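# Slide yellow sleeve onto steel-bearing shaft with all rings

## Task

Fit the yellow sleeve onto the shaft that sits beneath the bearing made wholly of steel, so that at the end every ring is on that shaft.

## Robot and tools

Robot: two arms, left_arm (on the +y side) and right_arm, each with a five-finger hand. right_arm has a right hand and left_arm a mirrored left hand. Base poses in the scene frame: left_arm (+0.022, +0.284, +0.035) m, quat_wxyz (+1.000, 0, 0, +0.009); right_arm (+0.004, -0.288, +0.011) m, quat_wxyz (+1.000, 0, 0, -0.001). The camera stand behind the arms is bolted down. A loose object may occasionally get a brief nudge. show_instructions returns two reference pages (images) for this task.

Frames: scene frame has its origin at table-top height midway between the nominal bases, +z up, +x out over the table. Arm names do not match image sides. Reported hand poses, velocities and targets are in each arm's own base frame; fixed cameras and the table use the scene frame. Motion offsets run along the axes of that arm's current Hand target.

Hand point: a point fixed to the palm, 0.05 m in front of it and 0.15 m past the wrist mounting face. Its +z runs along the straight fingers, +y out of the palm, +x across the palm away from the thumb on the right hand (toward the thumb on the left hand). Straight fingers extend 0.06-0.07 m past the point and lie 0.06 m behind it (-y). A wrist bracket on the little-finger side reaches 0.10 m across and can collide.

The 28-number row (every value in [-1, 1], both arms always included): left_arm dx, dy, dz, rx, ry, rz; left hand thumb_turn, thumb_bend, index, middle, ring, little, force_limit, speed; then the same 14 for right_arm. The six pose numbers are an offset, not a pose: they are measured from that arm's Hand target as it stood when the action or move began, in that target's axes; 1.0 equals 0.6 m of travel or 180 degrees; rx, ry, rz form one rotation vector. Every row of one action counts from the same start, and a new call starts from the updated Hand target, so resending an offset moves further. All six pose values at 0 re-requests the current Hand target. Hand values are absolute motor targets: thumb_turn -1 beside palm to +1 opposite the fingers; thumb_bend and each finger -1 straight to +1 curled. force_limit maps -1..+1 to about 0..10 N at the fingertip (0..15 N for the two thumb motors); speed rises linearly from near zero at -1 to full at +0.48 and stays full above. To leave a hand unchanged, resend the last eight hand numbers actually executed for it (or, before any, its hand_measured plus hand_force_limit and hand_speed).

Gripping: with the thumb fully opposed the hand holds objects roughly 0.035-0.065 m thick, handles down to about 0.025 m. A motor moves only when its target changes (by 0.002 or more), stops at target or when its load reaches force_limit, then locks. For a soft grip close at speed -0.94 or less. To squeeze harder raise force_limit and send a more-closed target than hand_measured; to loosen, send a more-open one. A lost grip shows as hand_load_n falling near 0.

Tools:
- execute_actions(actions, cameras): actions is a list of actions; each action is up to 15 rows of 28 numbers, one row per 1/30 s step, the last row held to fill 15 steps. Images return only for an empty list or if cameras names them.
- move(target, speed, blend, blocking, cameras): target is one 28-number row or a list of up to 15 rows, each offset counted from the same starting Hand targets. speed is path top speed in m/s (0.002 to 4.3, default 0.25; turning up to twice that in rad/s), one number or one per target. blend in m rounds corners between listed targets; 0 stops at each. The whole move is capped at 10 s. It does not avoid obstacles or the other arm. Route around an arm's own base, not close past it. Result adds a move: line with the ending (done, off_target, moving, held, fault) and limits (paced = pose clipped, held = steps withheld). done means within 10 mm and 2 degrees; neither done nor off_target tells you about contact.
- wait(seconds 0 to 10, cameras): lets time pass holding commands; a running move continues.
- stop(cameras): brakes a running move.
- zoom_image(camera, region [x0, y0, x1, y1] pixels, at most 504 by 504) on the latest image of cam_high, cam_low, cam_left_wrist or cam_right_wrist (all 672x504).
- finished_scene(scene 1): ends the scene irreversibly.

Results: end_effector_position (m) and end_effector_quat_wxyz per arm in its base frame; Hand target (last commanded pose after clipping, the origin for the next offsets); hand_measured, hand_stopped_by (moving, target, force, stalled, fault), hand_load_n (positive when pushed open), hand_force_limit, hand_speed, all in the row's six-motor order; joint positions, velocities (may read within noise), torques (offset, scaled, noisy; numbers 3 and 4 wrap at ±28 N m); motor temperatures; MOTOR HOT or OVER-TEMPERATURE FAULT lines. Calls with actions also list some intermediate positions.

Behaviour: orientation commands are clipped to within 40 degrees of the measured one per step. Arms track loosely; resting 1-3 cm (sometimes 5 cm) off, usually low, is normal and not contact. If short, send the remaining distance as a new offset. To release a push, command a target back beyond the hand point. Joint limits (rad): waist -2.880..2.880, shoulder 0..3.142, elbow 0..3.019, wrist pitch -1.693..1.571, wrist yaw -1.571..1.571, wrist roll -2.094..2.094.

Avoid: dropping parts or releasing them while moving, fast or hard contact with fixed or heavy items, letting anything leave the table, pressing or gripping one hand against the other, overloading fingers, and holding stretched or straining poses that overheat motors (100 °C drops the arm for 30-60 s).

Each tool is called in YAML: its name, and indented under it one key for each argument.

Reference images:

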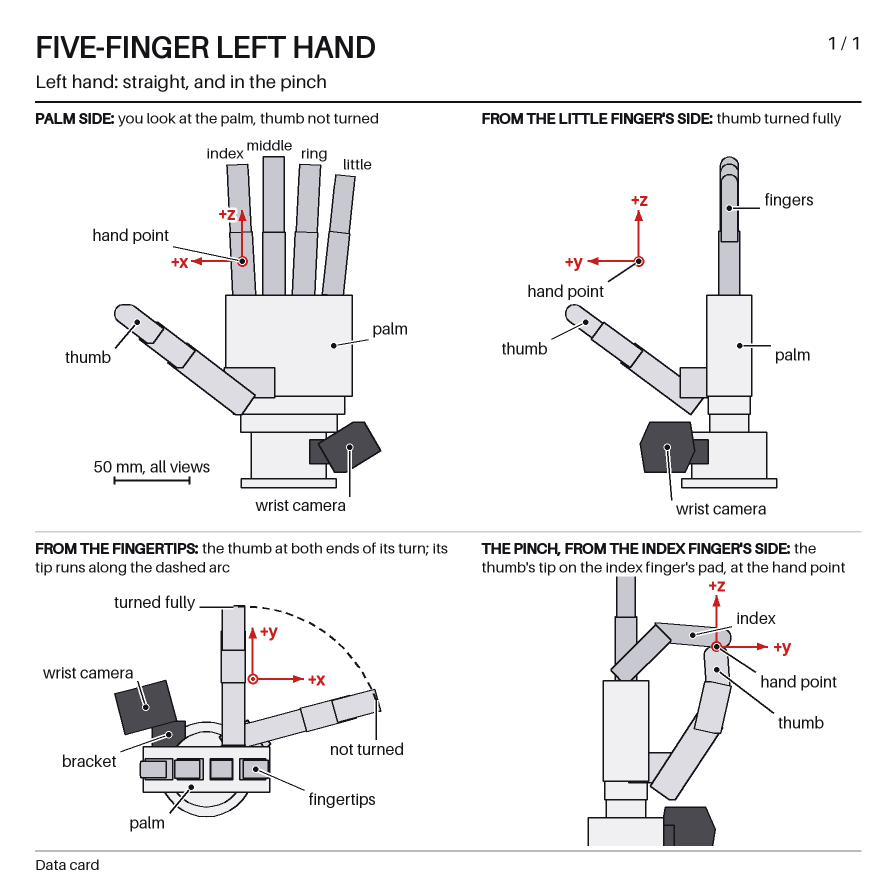

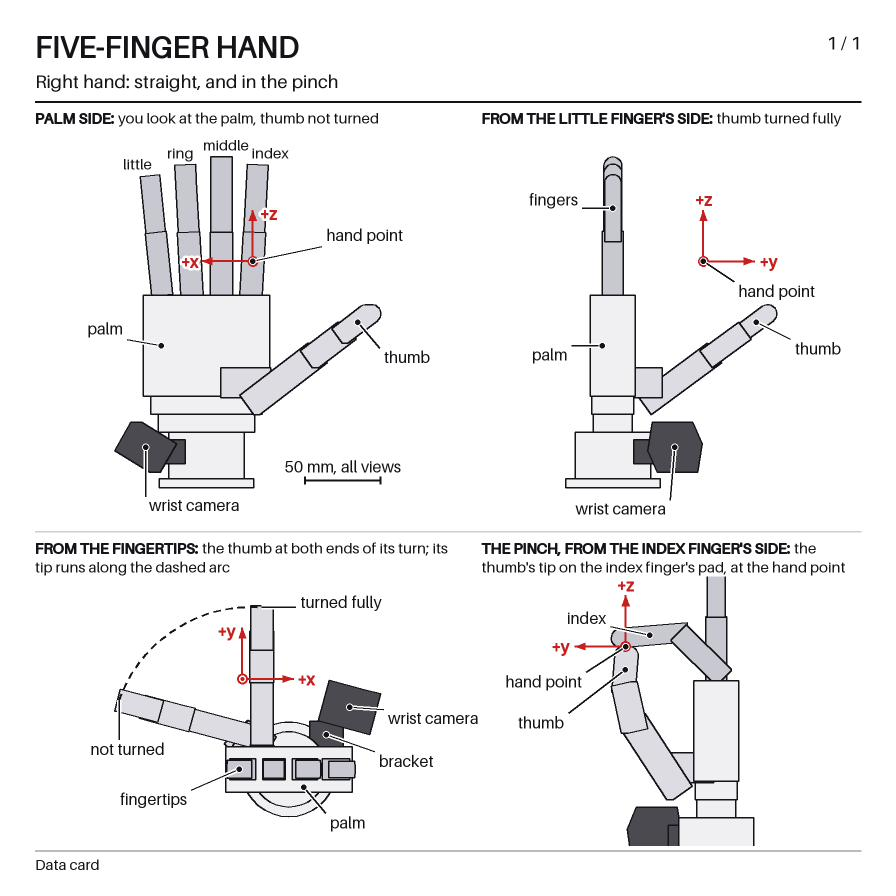

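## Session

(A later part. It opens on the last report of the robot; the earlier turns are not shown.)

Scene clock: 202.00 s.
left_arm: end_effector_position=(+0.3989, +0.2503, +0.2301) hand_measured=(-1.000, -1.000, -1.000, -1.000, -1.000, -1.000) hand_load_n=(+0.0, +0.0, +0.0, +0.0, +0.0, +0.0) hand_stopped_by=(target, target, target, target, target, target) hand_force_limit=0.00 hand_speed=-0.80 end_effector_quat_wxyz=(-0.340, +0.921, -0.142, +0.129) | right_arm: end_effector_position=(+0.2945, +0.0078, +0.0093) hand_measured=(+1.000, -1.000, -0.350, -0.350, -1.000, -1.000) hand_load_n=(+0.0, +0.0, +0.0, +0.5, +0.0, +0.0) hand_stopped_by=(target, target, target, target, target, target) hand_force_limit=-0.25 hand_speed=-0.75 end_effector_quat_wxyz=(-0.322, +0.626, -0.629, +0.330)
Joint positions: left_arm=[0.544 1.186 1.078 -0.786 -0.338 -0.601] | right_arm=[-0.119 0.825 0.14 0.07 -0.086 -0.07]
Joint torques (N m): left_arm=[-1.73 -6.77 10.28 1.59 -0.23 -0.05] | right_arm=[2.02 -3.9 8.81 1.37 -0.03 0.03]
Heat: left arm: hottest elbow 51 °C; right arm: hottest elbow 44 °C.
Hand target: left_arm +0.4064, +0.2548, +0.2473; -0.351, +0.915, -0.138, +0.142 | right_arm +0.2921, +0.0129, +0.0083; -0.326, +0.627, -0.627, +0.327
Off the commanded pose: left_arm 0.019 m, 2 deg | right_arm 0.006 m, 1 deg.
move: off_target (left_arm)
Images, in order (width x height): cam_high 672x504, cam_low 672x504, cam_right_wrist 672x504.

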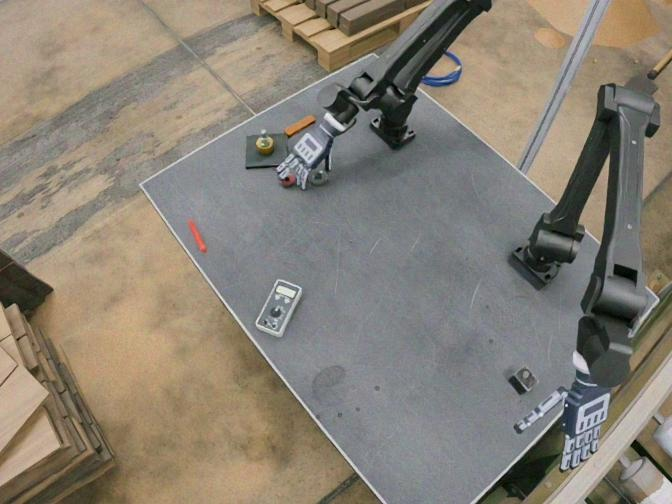

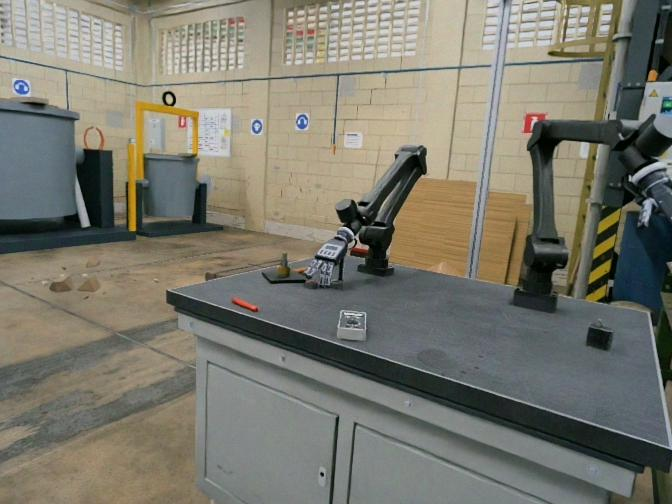

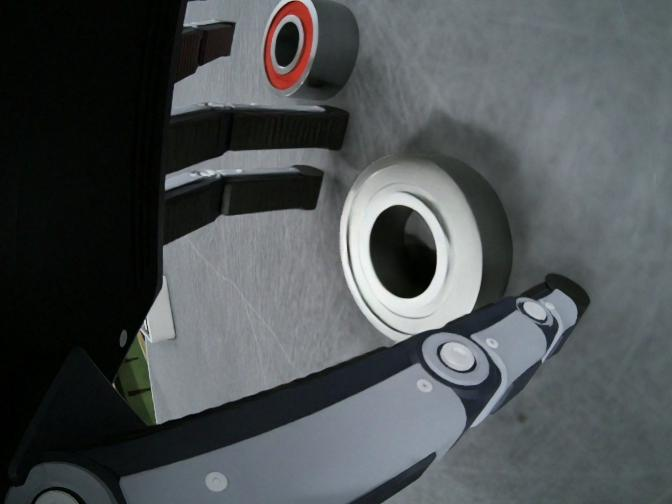

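move:
  target:
    - [0,0,0,0,0,0,-1,-1,-1,-1,-1,-1,0,-0.8,-0.001,0.0038,-0.0055,0,0,0,1,-1,-0.35,-0.35,-1,-1,-0.25,-0.75]
    - [0,0,0,0,0,0,-1,-1,-1,-1,-1,-1,0,-0.8,-0.001,0.0038,-0.0055,0,0,0,1,-0.4,0.2,0.2,-1,-1,-0.1,-0.75]
  speed: 0.06
  cameras: ["cam_right_wrist","cam_low","cam_high"]

zoom_image:
  camera: "cam_low"
  region: [300, 250, 350, 300]

zoom_image:
  camera: "cam_right_wrist"
  region: [300, 100, 572, 372]

Scene clock: 204.03 s.
left_arm: end_effector_position=(+0.3989, +0.2503, +0.2301) hand_measured=(-1.000, -1.000, -1.000, -1.000, -1.000, -1.000) hand_load_n=(+0.0, +0.0, +0.0, +0.0, +0.0, +0.0) hand_stopped_by=(target, target, target, target, target, target) hand_force_limit=0.00 hand_speed=-0.80 end_effector_quat_wxyz=(-0.340, +0.921, -0.142, +0.129) | right_arm: end_effector_position=(+0.2911, +0.0087, +0.0100) hand_measured=(+1.000, -0.830, -0.008, -0.008, -1.000, -1.000) hand_load_n=(+1.0, +12.5, +7.0, +6.0, +0.0, +0.0) hand_stopped_by=(target, force, force, force, target, target) hand_force_limit=-0.10 hand_speed=-0.75 end_effector_quat_wxyz=(-0.325, +0.625, -0.628, +0.332)
Joint positions: left_arm=[0.544 1.186 1.078 -0.786 -0.338 -0.601] | right_arm=[-0.117 0.796 0.13 0.059 -0.085 -0.068]
Joint torques (N m): left_arm=[-1.49 -6.71 10.26 1.57 -0.22 -0.05] | right_arm=[2.08 -3.25 9.24 0.96 0 0.01]
Heat: left arm: hottest elbow 51 °C; right arm: hottest elbow 44 °C.
Hand target: left_arm +0.4064, +0.2548, +0.2473; -0.351, +0.915, -0.138, +0.142 | right_arm +0.2881, +0.0135, +0.0084; -0.326, +0.627, -0.627, +0.327
Off the commanded pose: left_arm 0.019 m, 2 deg | right_arm 0.006 m, 1 deg.
move: off_target (left_arm)
Images, in order (width x height): cam_high 672x504, cam_low 672x504, cam_right_wrist 672x504.

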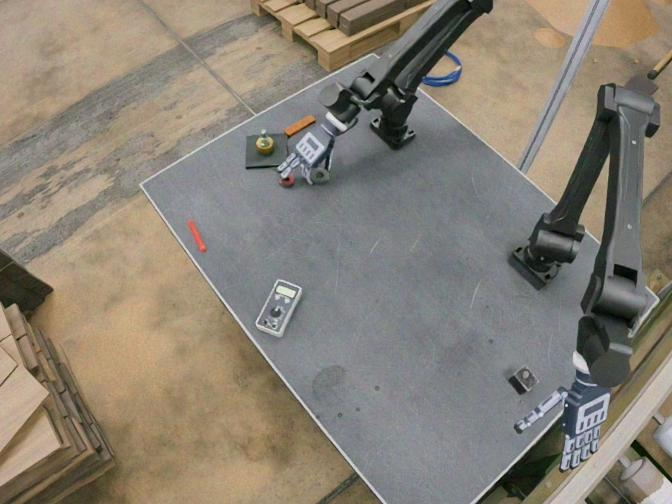

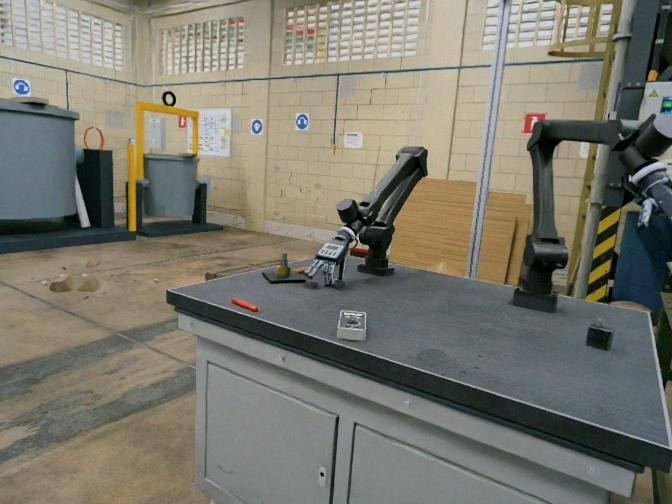

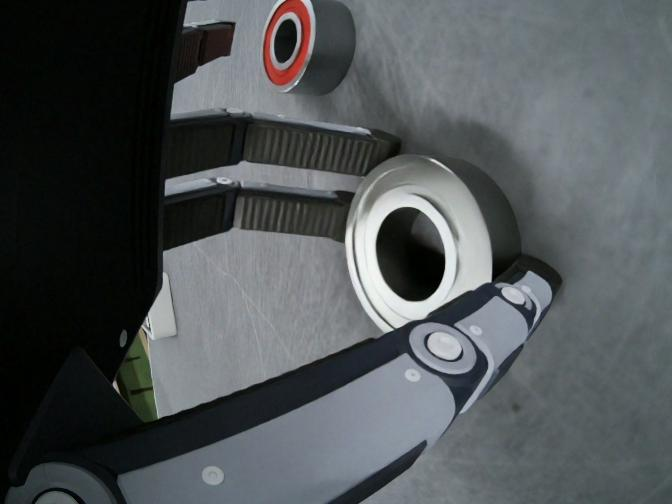

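Scaled by 10.080 from the camera's 672x504 image, which has a finer 960x720 frame.

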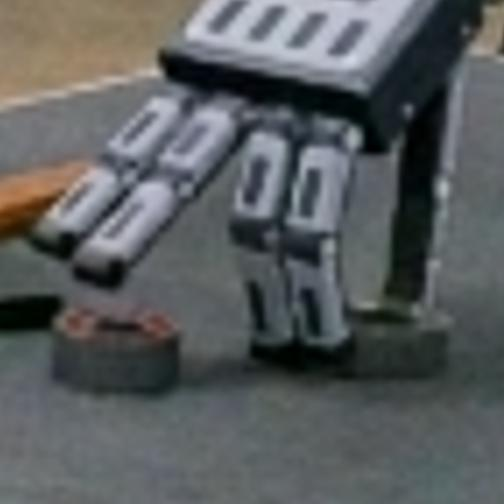

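Scaled by 1.853 from the camera's 672x504 image, which has a finer 960x720 frame.

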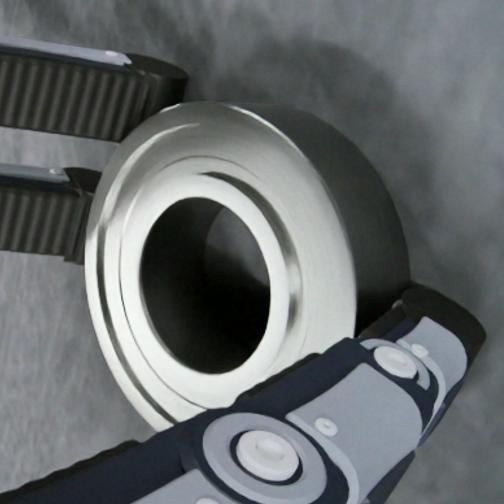

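move:
  target:
    - [0,0,0,0,0,0,-1,-1,-1,-1,-1,-1,0,-0.8,0.0033,-0.181,-0.0903,0,0,0,1,-0.4,0.2,0.2,-1,-1,-0.1,-0.75]
    - [0,0,0,0,0,0,-1,-1,-1,-1,-1,-1,0,-0.8,0.339,-0.2763,-0.0228,0,0,0,1,-0.4,0.2,0.2,-1,-1,-0.1,-0.75]
  speed: [0.1,0.13]
  blend: [0.02,0]
  cameras: ["cam_right_wrist","cam_low","cam_high"]

zoom_image:
  camera: "cam_right_wrist"
  region: [300, 90, 600, 390]

zoom_image:
  camera: "cam_low"
  region: [250, 220, 320, 290]

zoom_image:
  camera: "cam_high"
  region: [225, 85, 305, 175]

Scene clock: 208.27 s.
left_arm: end_effector_position=(+0.3989, +0.2503, +0.2301) hand_measured=(-1.000, -1.000, -1.000, -1.000, -1.000, -1.000) hand_load_n=(+0.0, +0.0, +0.0, +0.0, +0.0, +0.0) hand_stopped_by=(target, target, target, target, target, target) hand_force_limit=0.00 hand_speed=-0.80 end_effector_quat_wxyz=(-0.340, +0.921, -0.142, +0.129) | right_arm: end_effector_position=(+0.3496, -0.1662, +0.1221) hand_measured=(+1.000, -0.832, -0.008, -0.008, -1.000, -1.000) hand_load_n=(+1.0, +12.5, +6.5, +5.5, +0.0, +0.0) hand_stopped_by=(target, force, force, force, target, target) hand_force_limit=-0.10 hand_speed=-0.75 end_effector_quat_wxyz=(-0.324, +0.628, -0.645, +0.290)
Joint positions: left_arm=[0.544 1.186 1.078 -0.786 -0.338 -0.601] | right_arm=[-0.718 1.11 0.686 -0.406 -0.57 -0.465]
Joint torques (N m): left_arm=[-1.49 -6.83 10.32 1.58 -0.23 -0.05] | right_arm=[0.09 -8.12 16.68 1.74 -0.51 -0.13]
Heat: left arm: hottest elbow 51 °C; right arm: hottest elbow 45 °C.
Hand target: left_arm +0.4064, +0.2548, +0.2473; -0.351, +0.915, -0.138, +0.142 | right_arm +0.3716, -0.1899, +0.1519; -0.326, +0.627, -0.628, +0.327
Off the commanded pose: left_arm 0.019 m, 2 deg | right_arm 0.044 m, 5 deg.
move: off_target (left_arm, right_arm)
Images, in order (width x height): cam_high 672x504, cam_low 672x504, cam_right_wrist 672x504.

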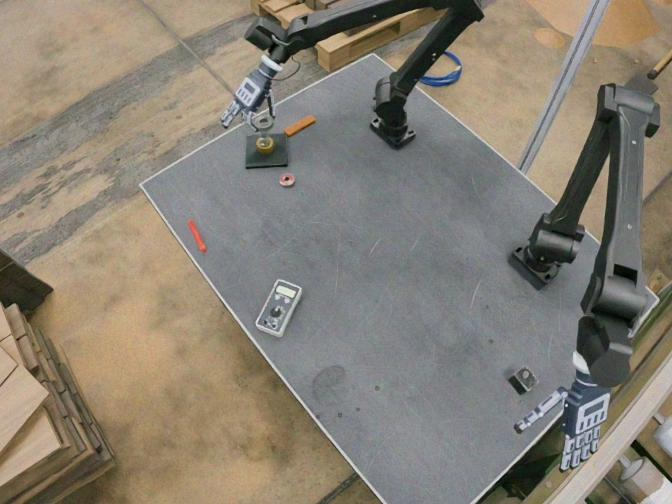

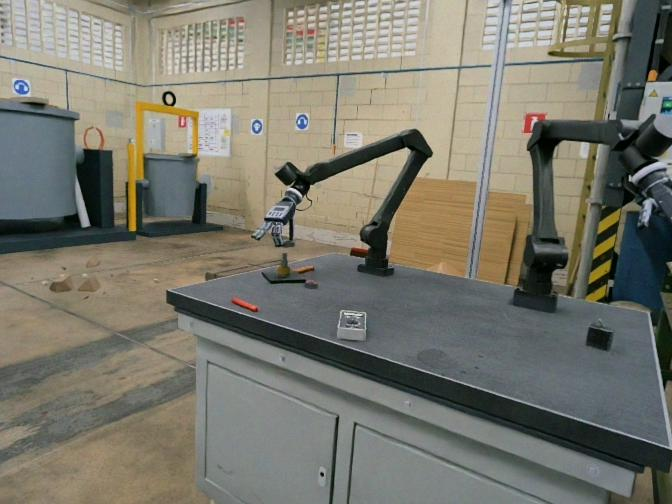

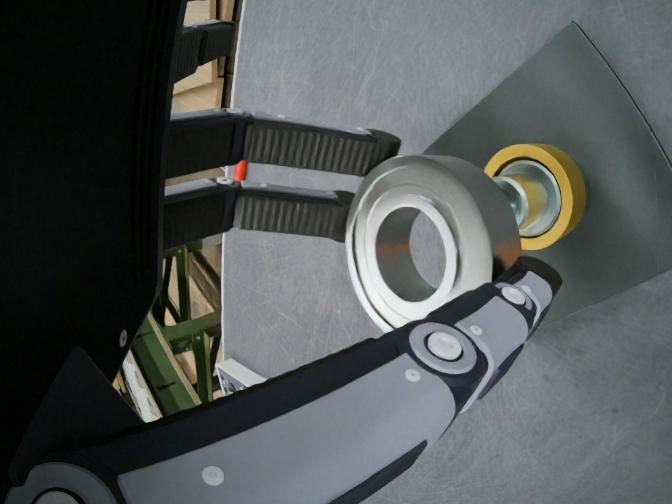

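Scaled by 1.680 from the camera's 672x504 image, which has a finer 960x720 frame.

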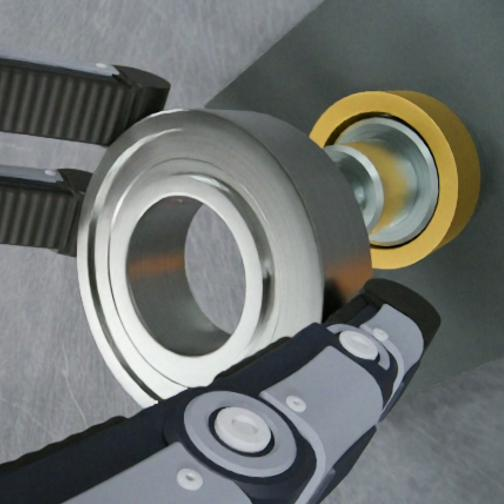

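Scaled by 7.200 from the camera's 672x504 image, which has a finer 960x720 frame.

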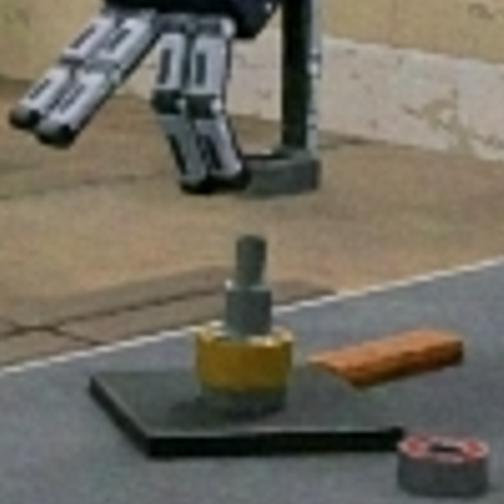

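Scaled by 5.600 from the camera's 672x504 image, which has a finer 960x720 frame.

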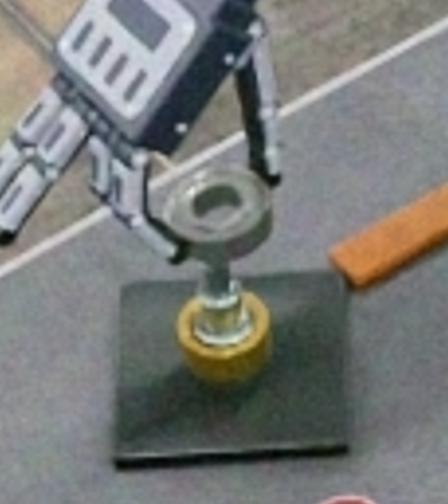

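move:
  target:
    - [0,0,0,0,0,0,-1,-1,-1,-1,-1,-1,0,-0.8,-0.0308,0.0623,0.0207,0,0,0,1,-0.4,0.2,0.2,-1,-1,-0.1,-0.75]
  speed: 0.08
  cameras: ["cam_right_wrist","cam_low","cam_high"]

zoom_image:
  camera: "cam_right_wrist"
  region: [320, 140, 560, 340]

zoom_image:
  camera: "cam_low"
  region: [260, 230, 310, 280]

zoom_image:
  camera: "cam_high"
  region: [235, 105, 285, 155]

Scene clock: 210.70 s.
left_arm: end_effector_position=(+0.3989, +0.2503, +0.2301) hand_measured=(-1.000, -1.000, -1.000, -1.000, -1.000, -1.000) hand_load_n=(+0.0, +0.0, +0.0, +0.0, +0.0, +0.0) hand_stopped_by=(target, target, target, target, target, target) hand_force_limit=0.00 hand_speed=-0.80 end_effector_quat_wxyz=(-0.340, +0.921, -0.142, +0.129) | right_arm: end_effector_position=(+0.3537, -0.1717, +0.1116) hand_measured=(+1.000, -0.832, -0.008, -0.008, -1.000, -1.000) hand_load_n=(+1.0, +12.5, +6.5, +5.5, +0.0, +0.0) hand_stopped_by=(target, force, force, force, target, target) hand_force_limit=-0.10 hand_speed=-0.75 end_effector_quat_wxyz=(-0.323, +0.627, -0.632, +0.322)
Joint positions: left_arm=[0.544 1.186 1.078 -0.786 -0.338 -0.601] | right_arm=[-0.718 1.11 0.634 -0.287 -0.561 -0.466]
Joint torques (N m): left_arm=[-1.85 -6.77 10.28 1.57 -0.23 -0.04] | right_arm=[2.02 -8.18 10.96 1.91 -0.32 0.03]
Heat: left arm: hottest elbow 51 °C; right arm: hottest elbow 45 °C.
Hand target: left_arm +0.4064, +0.2548, +0.2473; -0.351, +0.915, -0.138, +0.142 | right_arm +0.3605, -0.1715, +0.1144; -0.326, +0.627, -0.627, +0.327
Off the commanded pose: left_arm 0.019 m, 2 deg | right_arm 0.007 m, 1 deg.
move: off_target (left_arm)
Images, in order (width x height): cam_high 672x504, cam_low 672x504, cam_right_wrist 672x504.

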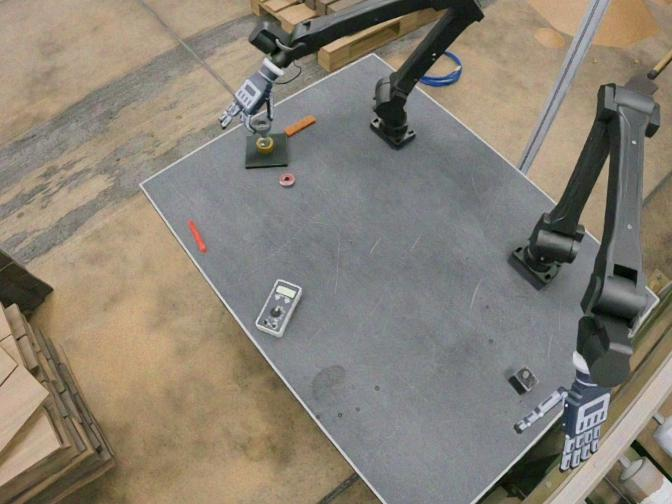

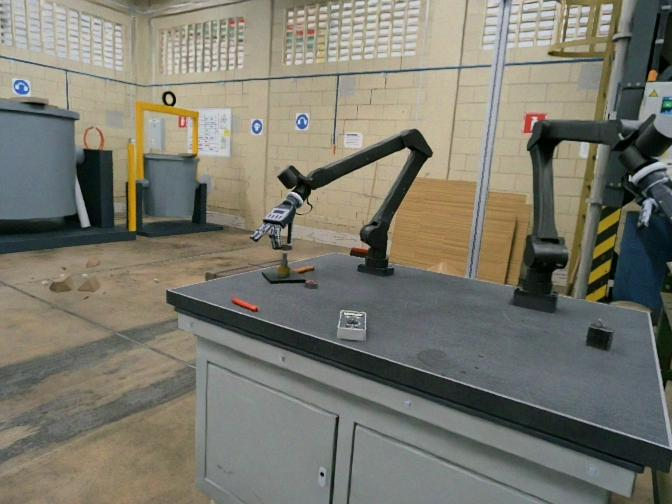

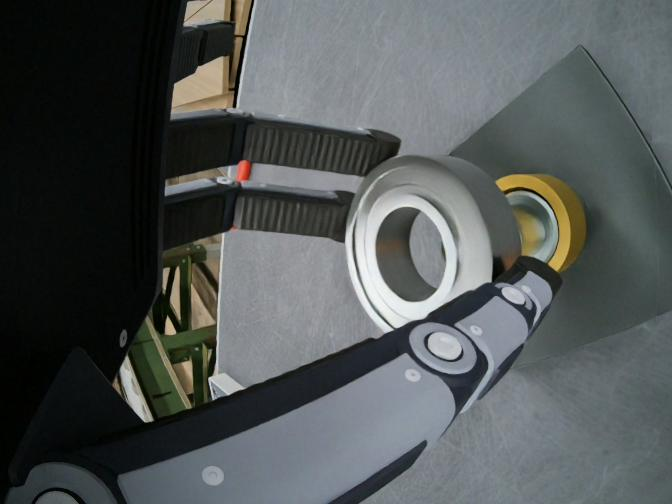

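Scaled by 2.100 from the camera's 672x504 image, which has a finer 960x720 frame.

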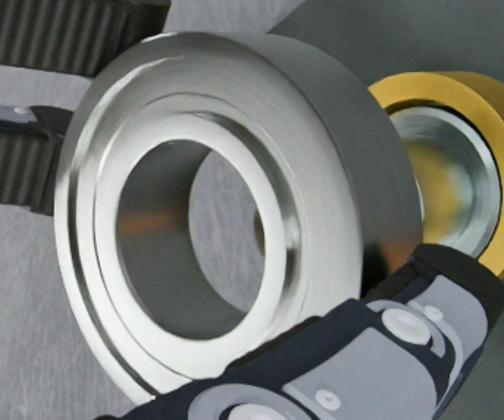

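Scaled by 10.080 from the camera's 672x504 image, which has a finer 960x720 frame.

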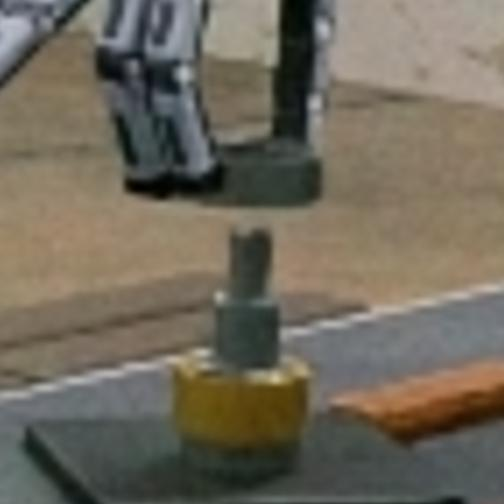

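Scaled by 10.080 from the camera's 672x504 image, which has a finer 960x720 frame.

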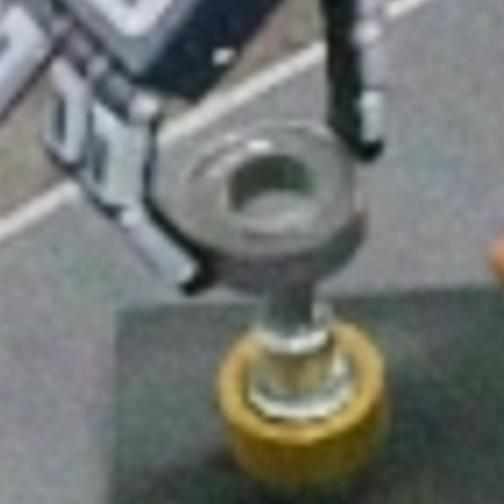

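execute_actions:
  actions: []

Scene clock: 211.97 s.
left_arm: end_effector_position=(+0.3989, +0.2503, +0.2301) hand_measured=(-1.000, -1.000, -1.000, -1.000, -1.000, -1.000) hand_load_n=(+0.0, +0.0, +0.0, +0.0, +0.0, +0.0) hand_stopped_by=(target, target, target, target, target, target) hand_force_limit=0.00 hand_speed=-0.80 end_effector_quat_wxyz=(-0.340, +0.921, -0.142, +0.129) | right_arm: end_effector_position=(+0.3537, -0.1717, +0.1116) hand_measured=(+1.000, -0.832, -0.008, -0.008, -1.000, -1.000) hand_load_n=(+1.0, +13.0, +7.0, +5.5, +0.0, +0.0) hand_stopped_by=(target, force, force, force, target, target) hand_force_limit=-0.10 hand_speed=-0.75 end_effector_quat_wxyz=(-0.323, +0.627, -0.632, +0.322)
Joint positions: left_arm=[0.544 1.186 1.078 -0.786 -0.338 -0.601] | right_arm=[-0.718 1.11 0.634 -0.287 -0.561 -0.466]
Joint velocities: within noise
Joint torques (N m): left_arm=[-1.67 -6.89 10.3 1.59 -0.21 -0.04] | right_arm=[1.79 -7.82 10.86 1.78 -0.29 0.03]
Motor temperatures (°C): left_arm=[35 34 51 30 28 31] | right_arm=[34 35 45 31 30 28]
Heat: left arm: hottest elbow 51 °C; right arm: hottest elbow 45 °C.
Hand target: left_arm +0.4064, +0.2548, +0.2473; -0.351, +0.915, -0.138, +0.142 | right_arm +0.3605, -0.1715, +0.1144; -0.326, +0.627, -0.627, +0.327
Off the commanded pose: left_arm 0.019 m, 2 deg | right_arm 0.007 m, 1 deg.

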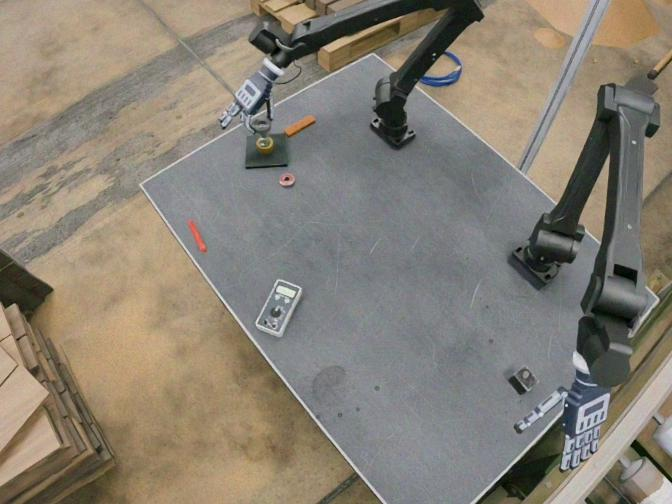

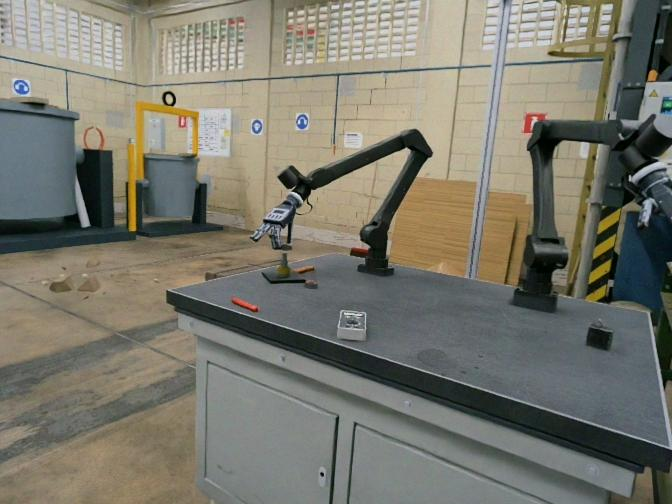

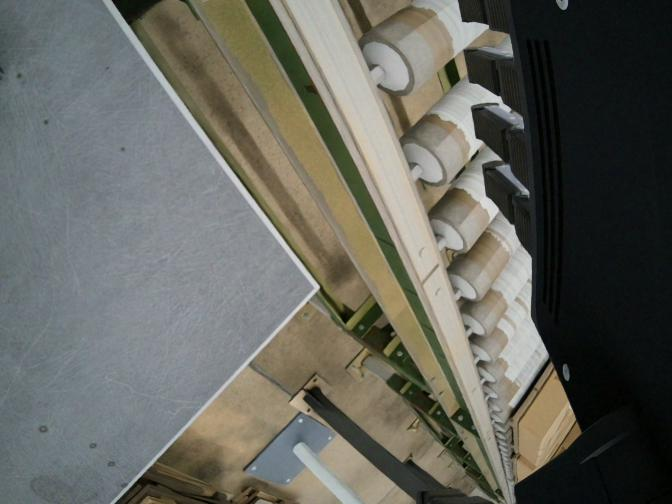

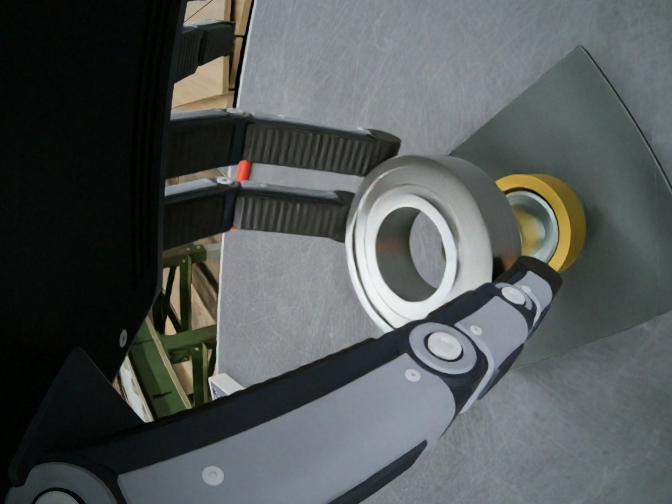

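move:
  target: [0,0,0,0,0,0,-1,-1,-1,-1,-1,-1,0,-0.8,-0.010,-0.00335,0.00478,0,0,0,1,-0.4,0.2,0.2,-1,-1,-0.1,-0.75]
  speed: 0.04
  cameras: ["cam_high","cam_low","cam_right_wrist"]

Scene clock: 213.20 s.
left_arm: end_effector_position=(+0.3989, +0.2503, +0.2301) hand_measured=(-1.000, -1.000, -1.000, -1.000, -1.000, -1.000) hand_load_n=(-0.5, -0.5, +0.0, +0.0, +0.0, +0.0) hand_stopped_by=(target, target, target, target, target, target) hand_force_limit=0.00 hand_speed=-0.80 end_effector_quat_wxyz=(-0.340, +0.921, -0.142, +0.129) | right_arm: end_effector_position=(+0.3578, -0.1684, +0.1119) hand_measured=(+1.000, -0.832, -0.008, -0.008, -1.000, -1.000) hand_load_n=(+1.0, +12.5, +6.5, +6.0, +0.0, +0.0) hand_stopped_by=(target, force, force, force, target, target) hand_force_limit=-0.10 hand_speed=-0.75 end_effector_quat_wxyz=(-0.321, +0.628, -0.631, +0.323)
Joint positions: left_arm=[0.544 1.186 1.078 -0.786 -0.338 -0.601] | right_arm=[-0.699 1.11 0.634 -0.278 -0.545 -0.452]
Joint torques (N m): left_arm=[-1.73 -6.89 10.24 1.62 -0.22 -0.04] | right_arm=[1.96 -8.35 10.45 1.87 -0.29 0.05]
Heat: left arm: hottest elbow 51 °C; right arm: hottest elbow 45 °C.
Hand target: left_arm +0.4064, +0.2548, +0.2473; -0.351, +0.915, -0.138, +0.142 | right_arm +0.3640, -0.1654, +0.1144; -0.326, +0.627, -0.627, +0.327
Off the commanded pose: left_arm 0.019 m, 2 deg | right_arm 0.007 m, 1 deg.
move: off_target (left_arm)
Images, in order (width x height): cam_high 672x504, cam_low 672x504, cam_right_wrist 672x504.

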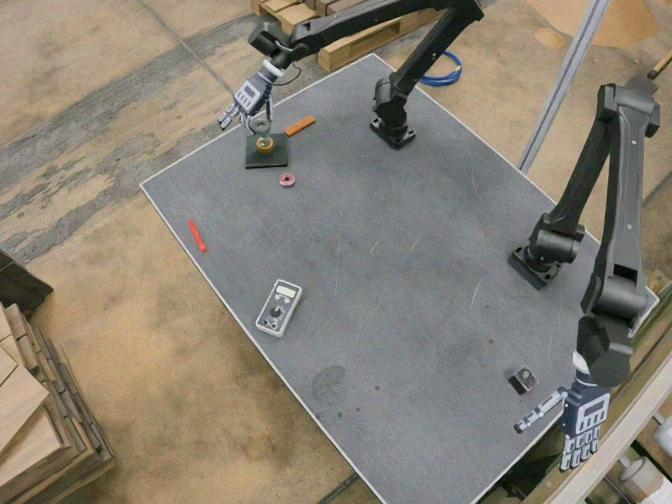

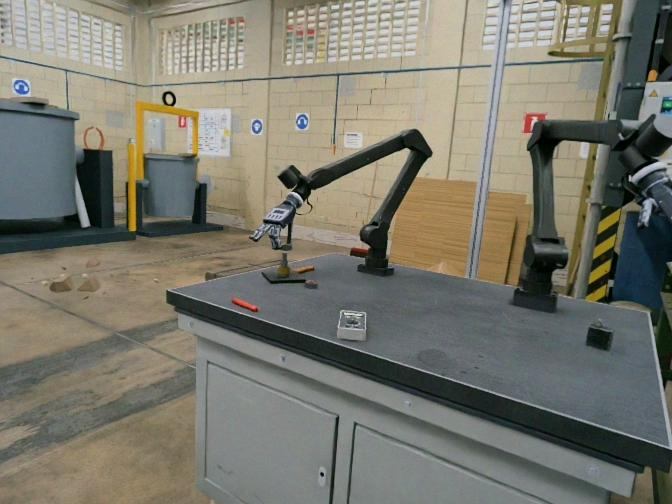

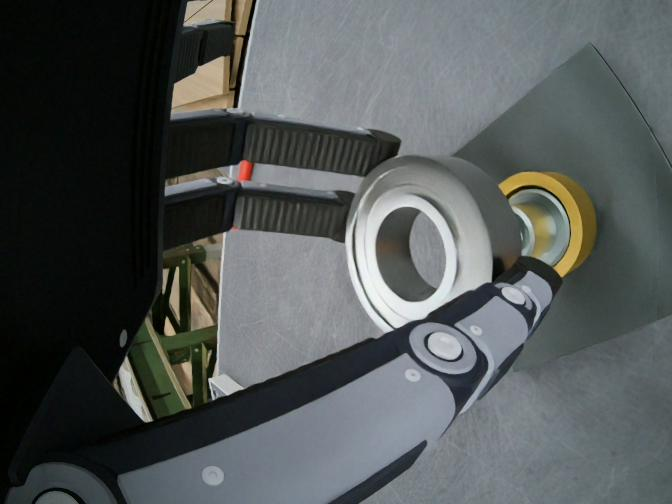

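zoom_image:
  camera: "cam_high"
  region: [235, 105, 285, 155]

zoom_image:
  camera: "cam_low"
  region: [260, 230, 310, 280]

zoom_image:
  camera: "cam_right_wrist"
  region: [300, 110, 620, 350]

Scaled by 10.080 from the camera's 672x504 image, which has a finer 960x720 frame.

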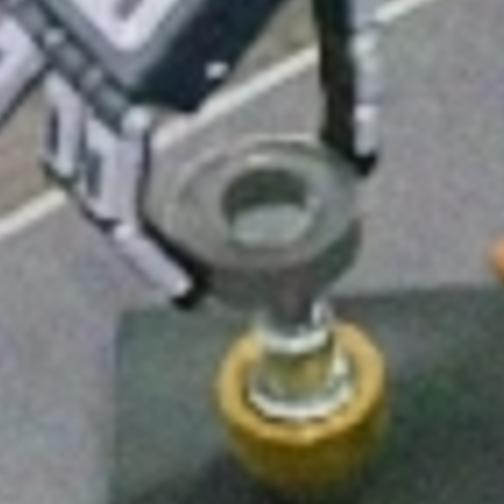

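Scaled by 10.080 from the camera's 672x504 image, which has a finer 960x720 frame.

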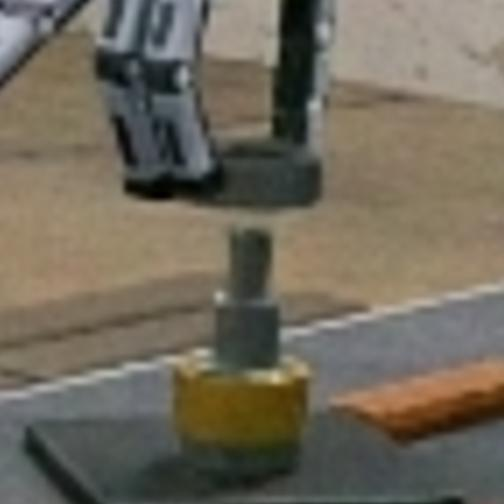

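Scaled by 1.575 from the camera's 672x504 image, which has a finer 960x720 frame.

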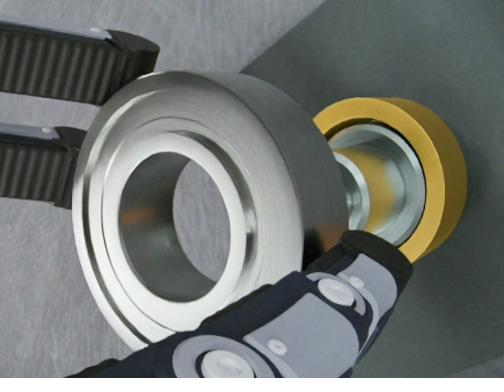

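move:
  target: [0,0,0,0,0,0,-1,-1,-1,-1,-1,-1,0,-0.8,-0.009,0.0048,0.0052,0,0,0,1,-0.4,0.2,0.2,-1,-1,-0.1,-0.75]
  speed: 0.04
  cameras: ["cam_high","cam_low","cam_right_wrist"]

zoom_image:
  camera: "cam_high"
  region: [235, 105, 285, 155]

zoom_image:
  camera: "cam_low"
  region: [260, 230, 310, 280]

zoom_image:
  camera: "cam_right_wrist"
  region: [300, 110, 620, 350]

Scene clock: 216.43 s.
left_arm: end_effector_position=(+0.3989, +0.2503, +0.2301) hand_measured=(-1.000, -1.000, -1.000, -1.000, -1.000, -1.000) hand_load_n=(+0.0, +0.0, +0.0, +0.0, +0.0, +0.0) hand_stopped_by=(target, target, target, target, target, target) hand_force_limit=0.00 hand_speed=-0.80 end_effector_quat_wxyz=(-0.340, +0.921, -0.142, +0.129) | right_arm: end_effector_position=(+0.3581, -0.1626, +0.1062) hand_measured=(+1.000, -0.832, -0.008, -0.008, -1.000, -1.000) hand_load_n=(+1.5, +12.5, +6.5, +5.5, +0.0, +0.0) hand_stopped_by=(target, force, force, force, target, target) hand_force_limit=-0.10 hand_speed=-0.75 end_effector_quat_wxyz=(-0.321, +0.628, -0.632, +0.321)
Joint positions: left_arm=[0.544 1.186 1.078 -0.786 -0.338 -0.601] | right_arm=[-0.684 1.11 0.618 -0.259 -0.534 -0.44]
Joint torques (N m): left_arm=[-1.67 -6.83 10.33 1.58 -0.23 -0.05] | right_arm=[2.55 -8.35 10.61 1.84 -0.29 0.05]
Heat: left arm: hottest elbow 51 °C; right arm: hottest elbow 45 °C.
Hand target: left_arm +0.4064, +0.2548, +0.2473; -0.351, +0.915, -0.138, +0.142 | right_arm +0.3649, -0.1600, +0.1101; -0.326, +0.627, -0.627, +0.327
Off the commanded pose: left_arm 0.019 m, 2 deg | right_arm 0.008 m, 1 deg.
move: off_target (left_arm)
Images, in order (width x height): cam_high 672x504, cam_low 672x504, cam_right_wrist 672x504.

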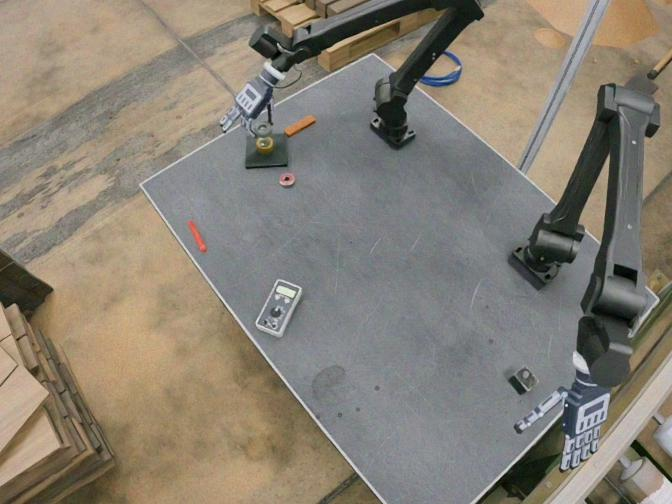

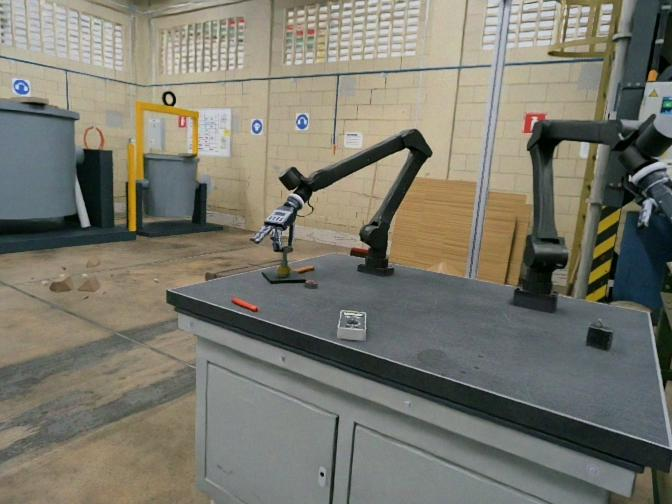

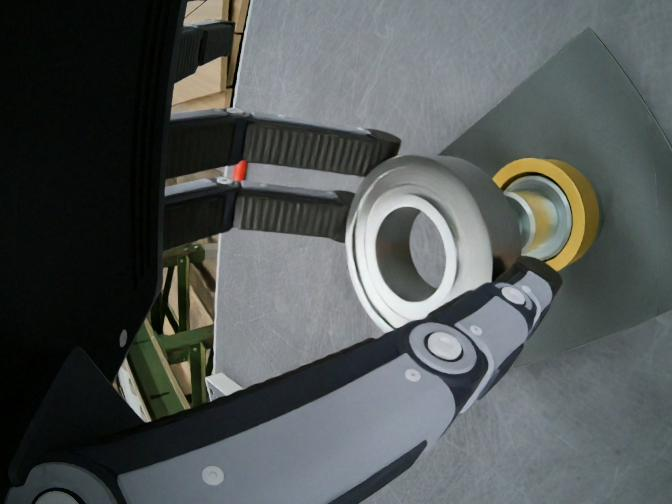

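Scaled by 10.080 from the camera's 672x504 image, which has a finer 960x720 frame.

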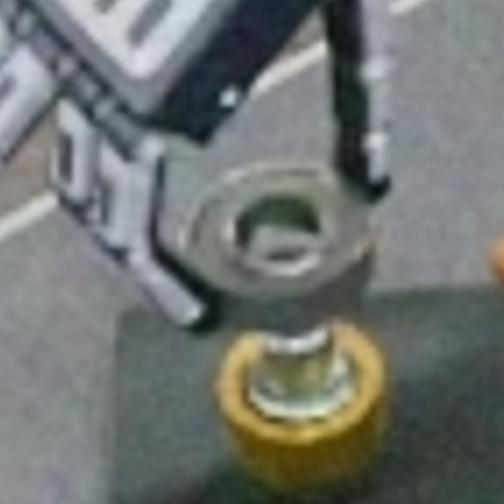

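Scaled by 10.080 from the camera's 672x504 image, which has a finer 960x720 frame.

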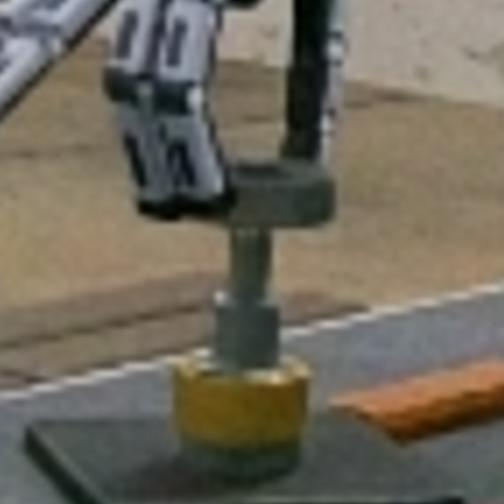

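Scaled by 1.575 from the camera's 672x504 image, which has a finer 960x720 frame.

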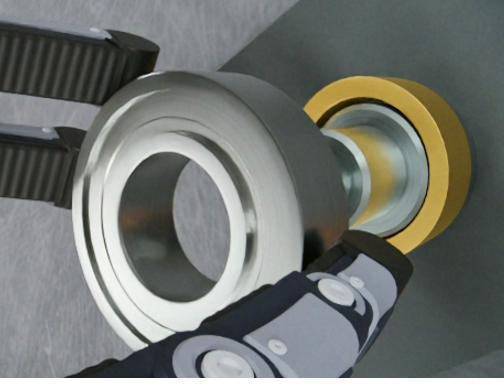

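zoom_image:
  camera: "cam_low"
  region: [270, 242, 298, 270]

zoom_image:
  camera: "cam_high"
  region: [250, 118, 278, 146]

Scaled by 18.000 from the camera's 672x504 image, which has a finer 960x720 frame.

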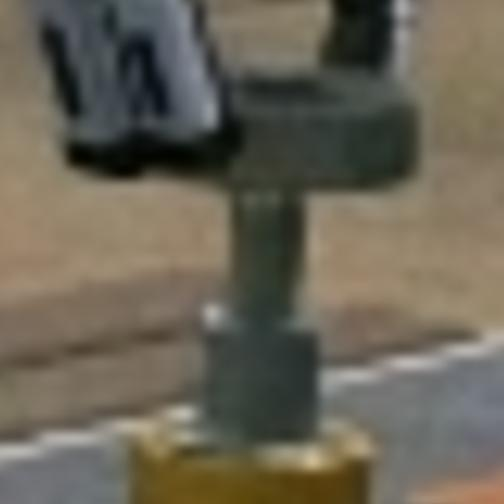

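Scaled by 18.000 from the camera's 672x504 image, which has a finer 960x720 frame.

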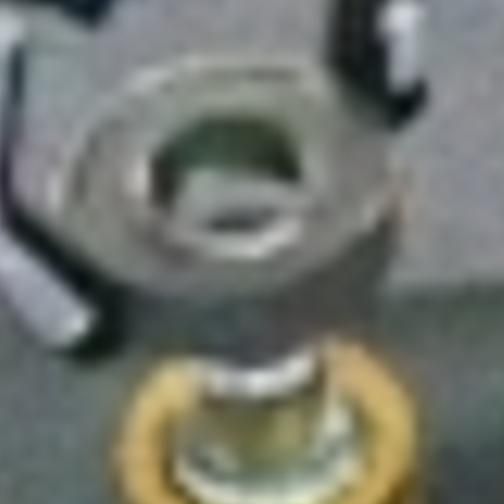

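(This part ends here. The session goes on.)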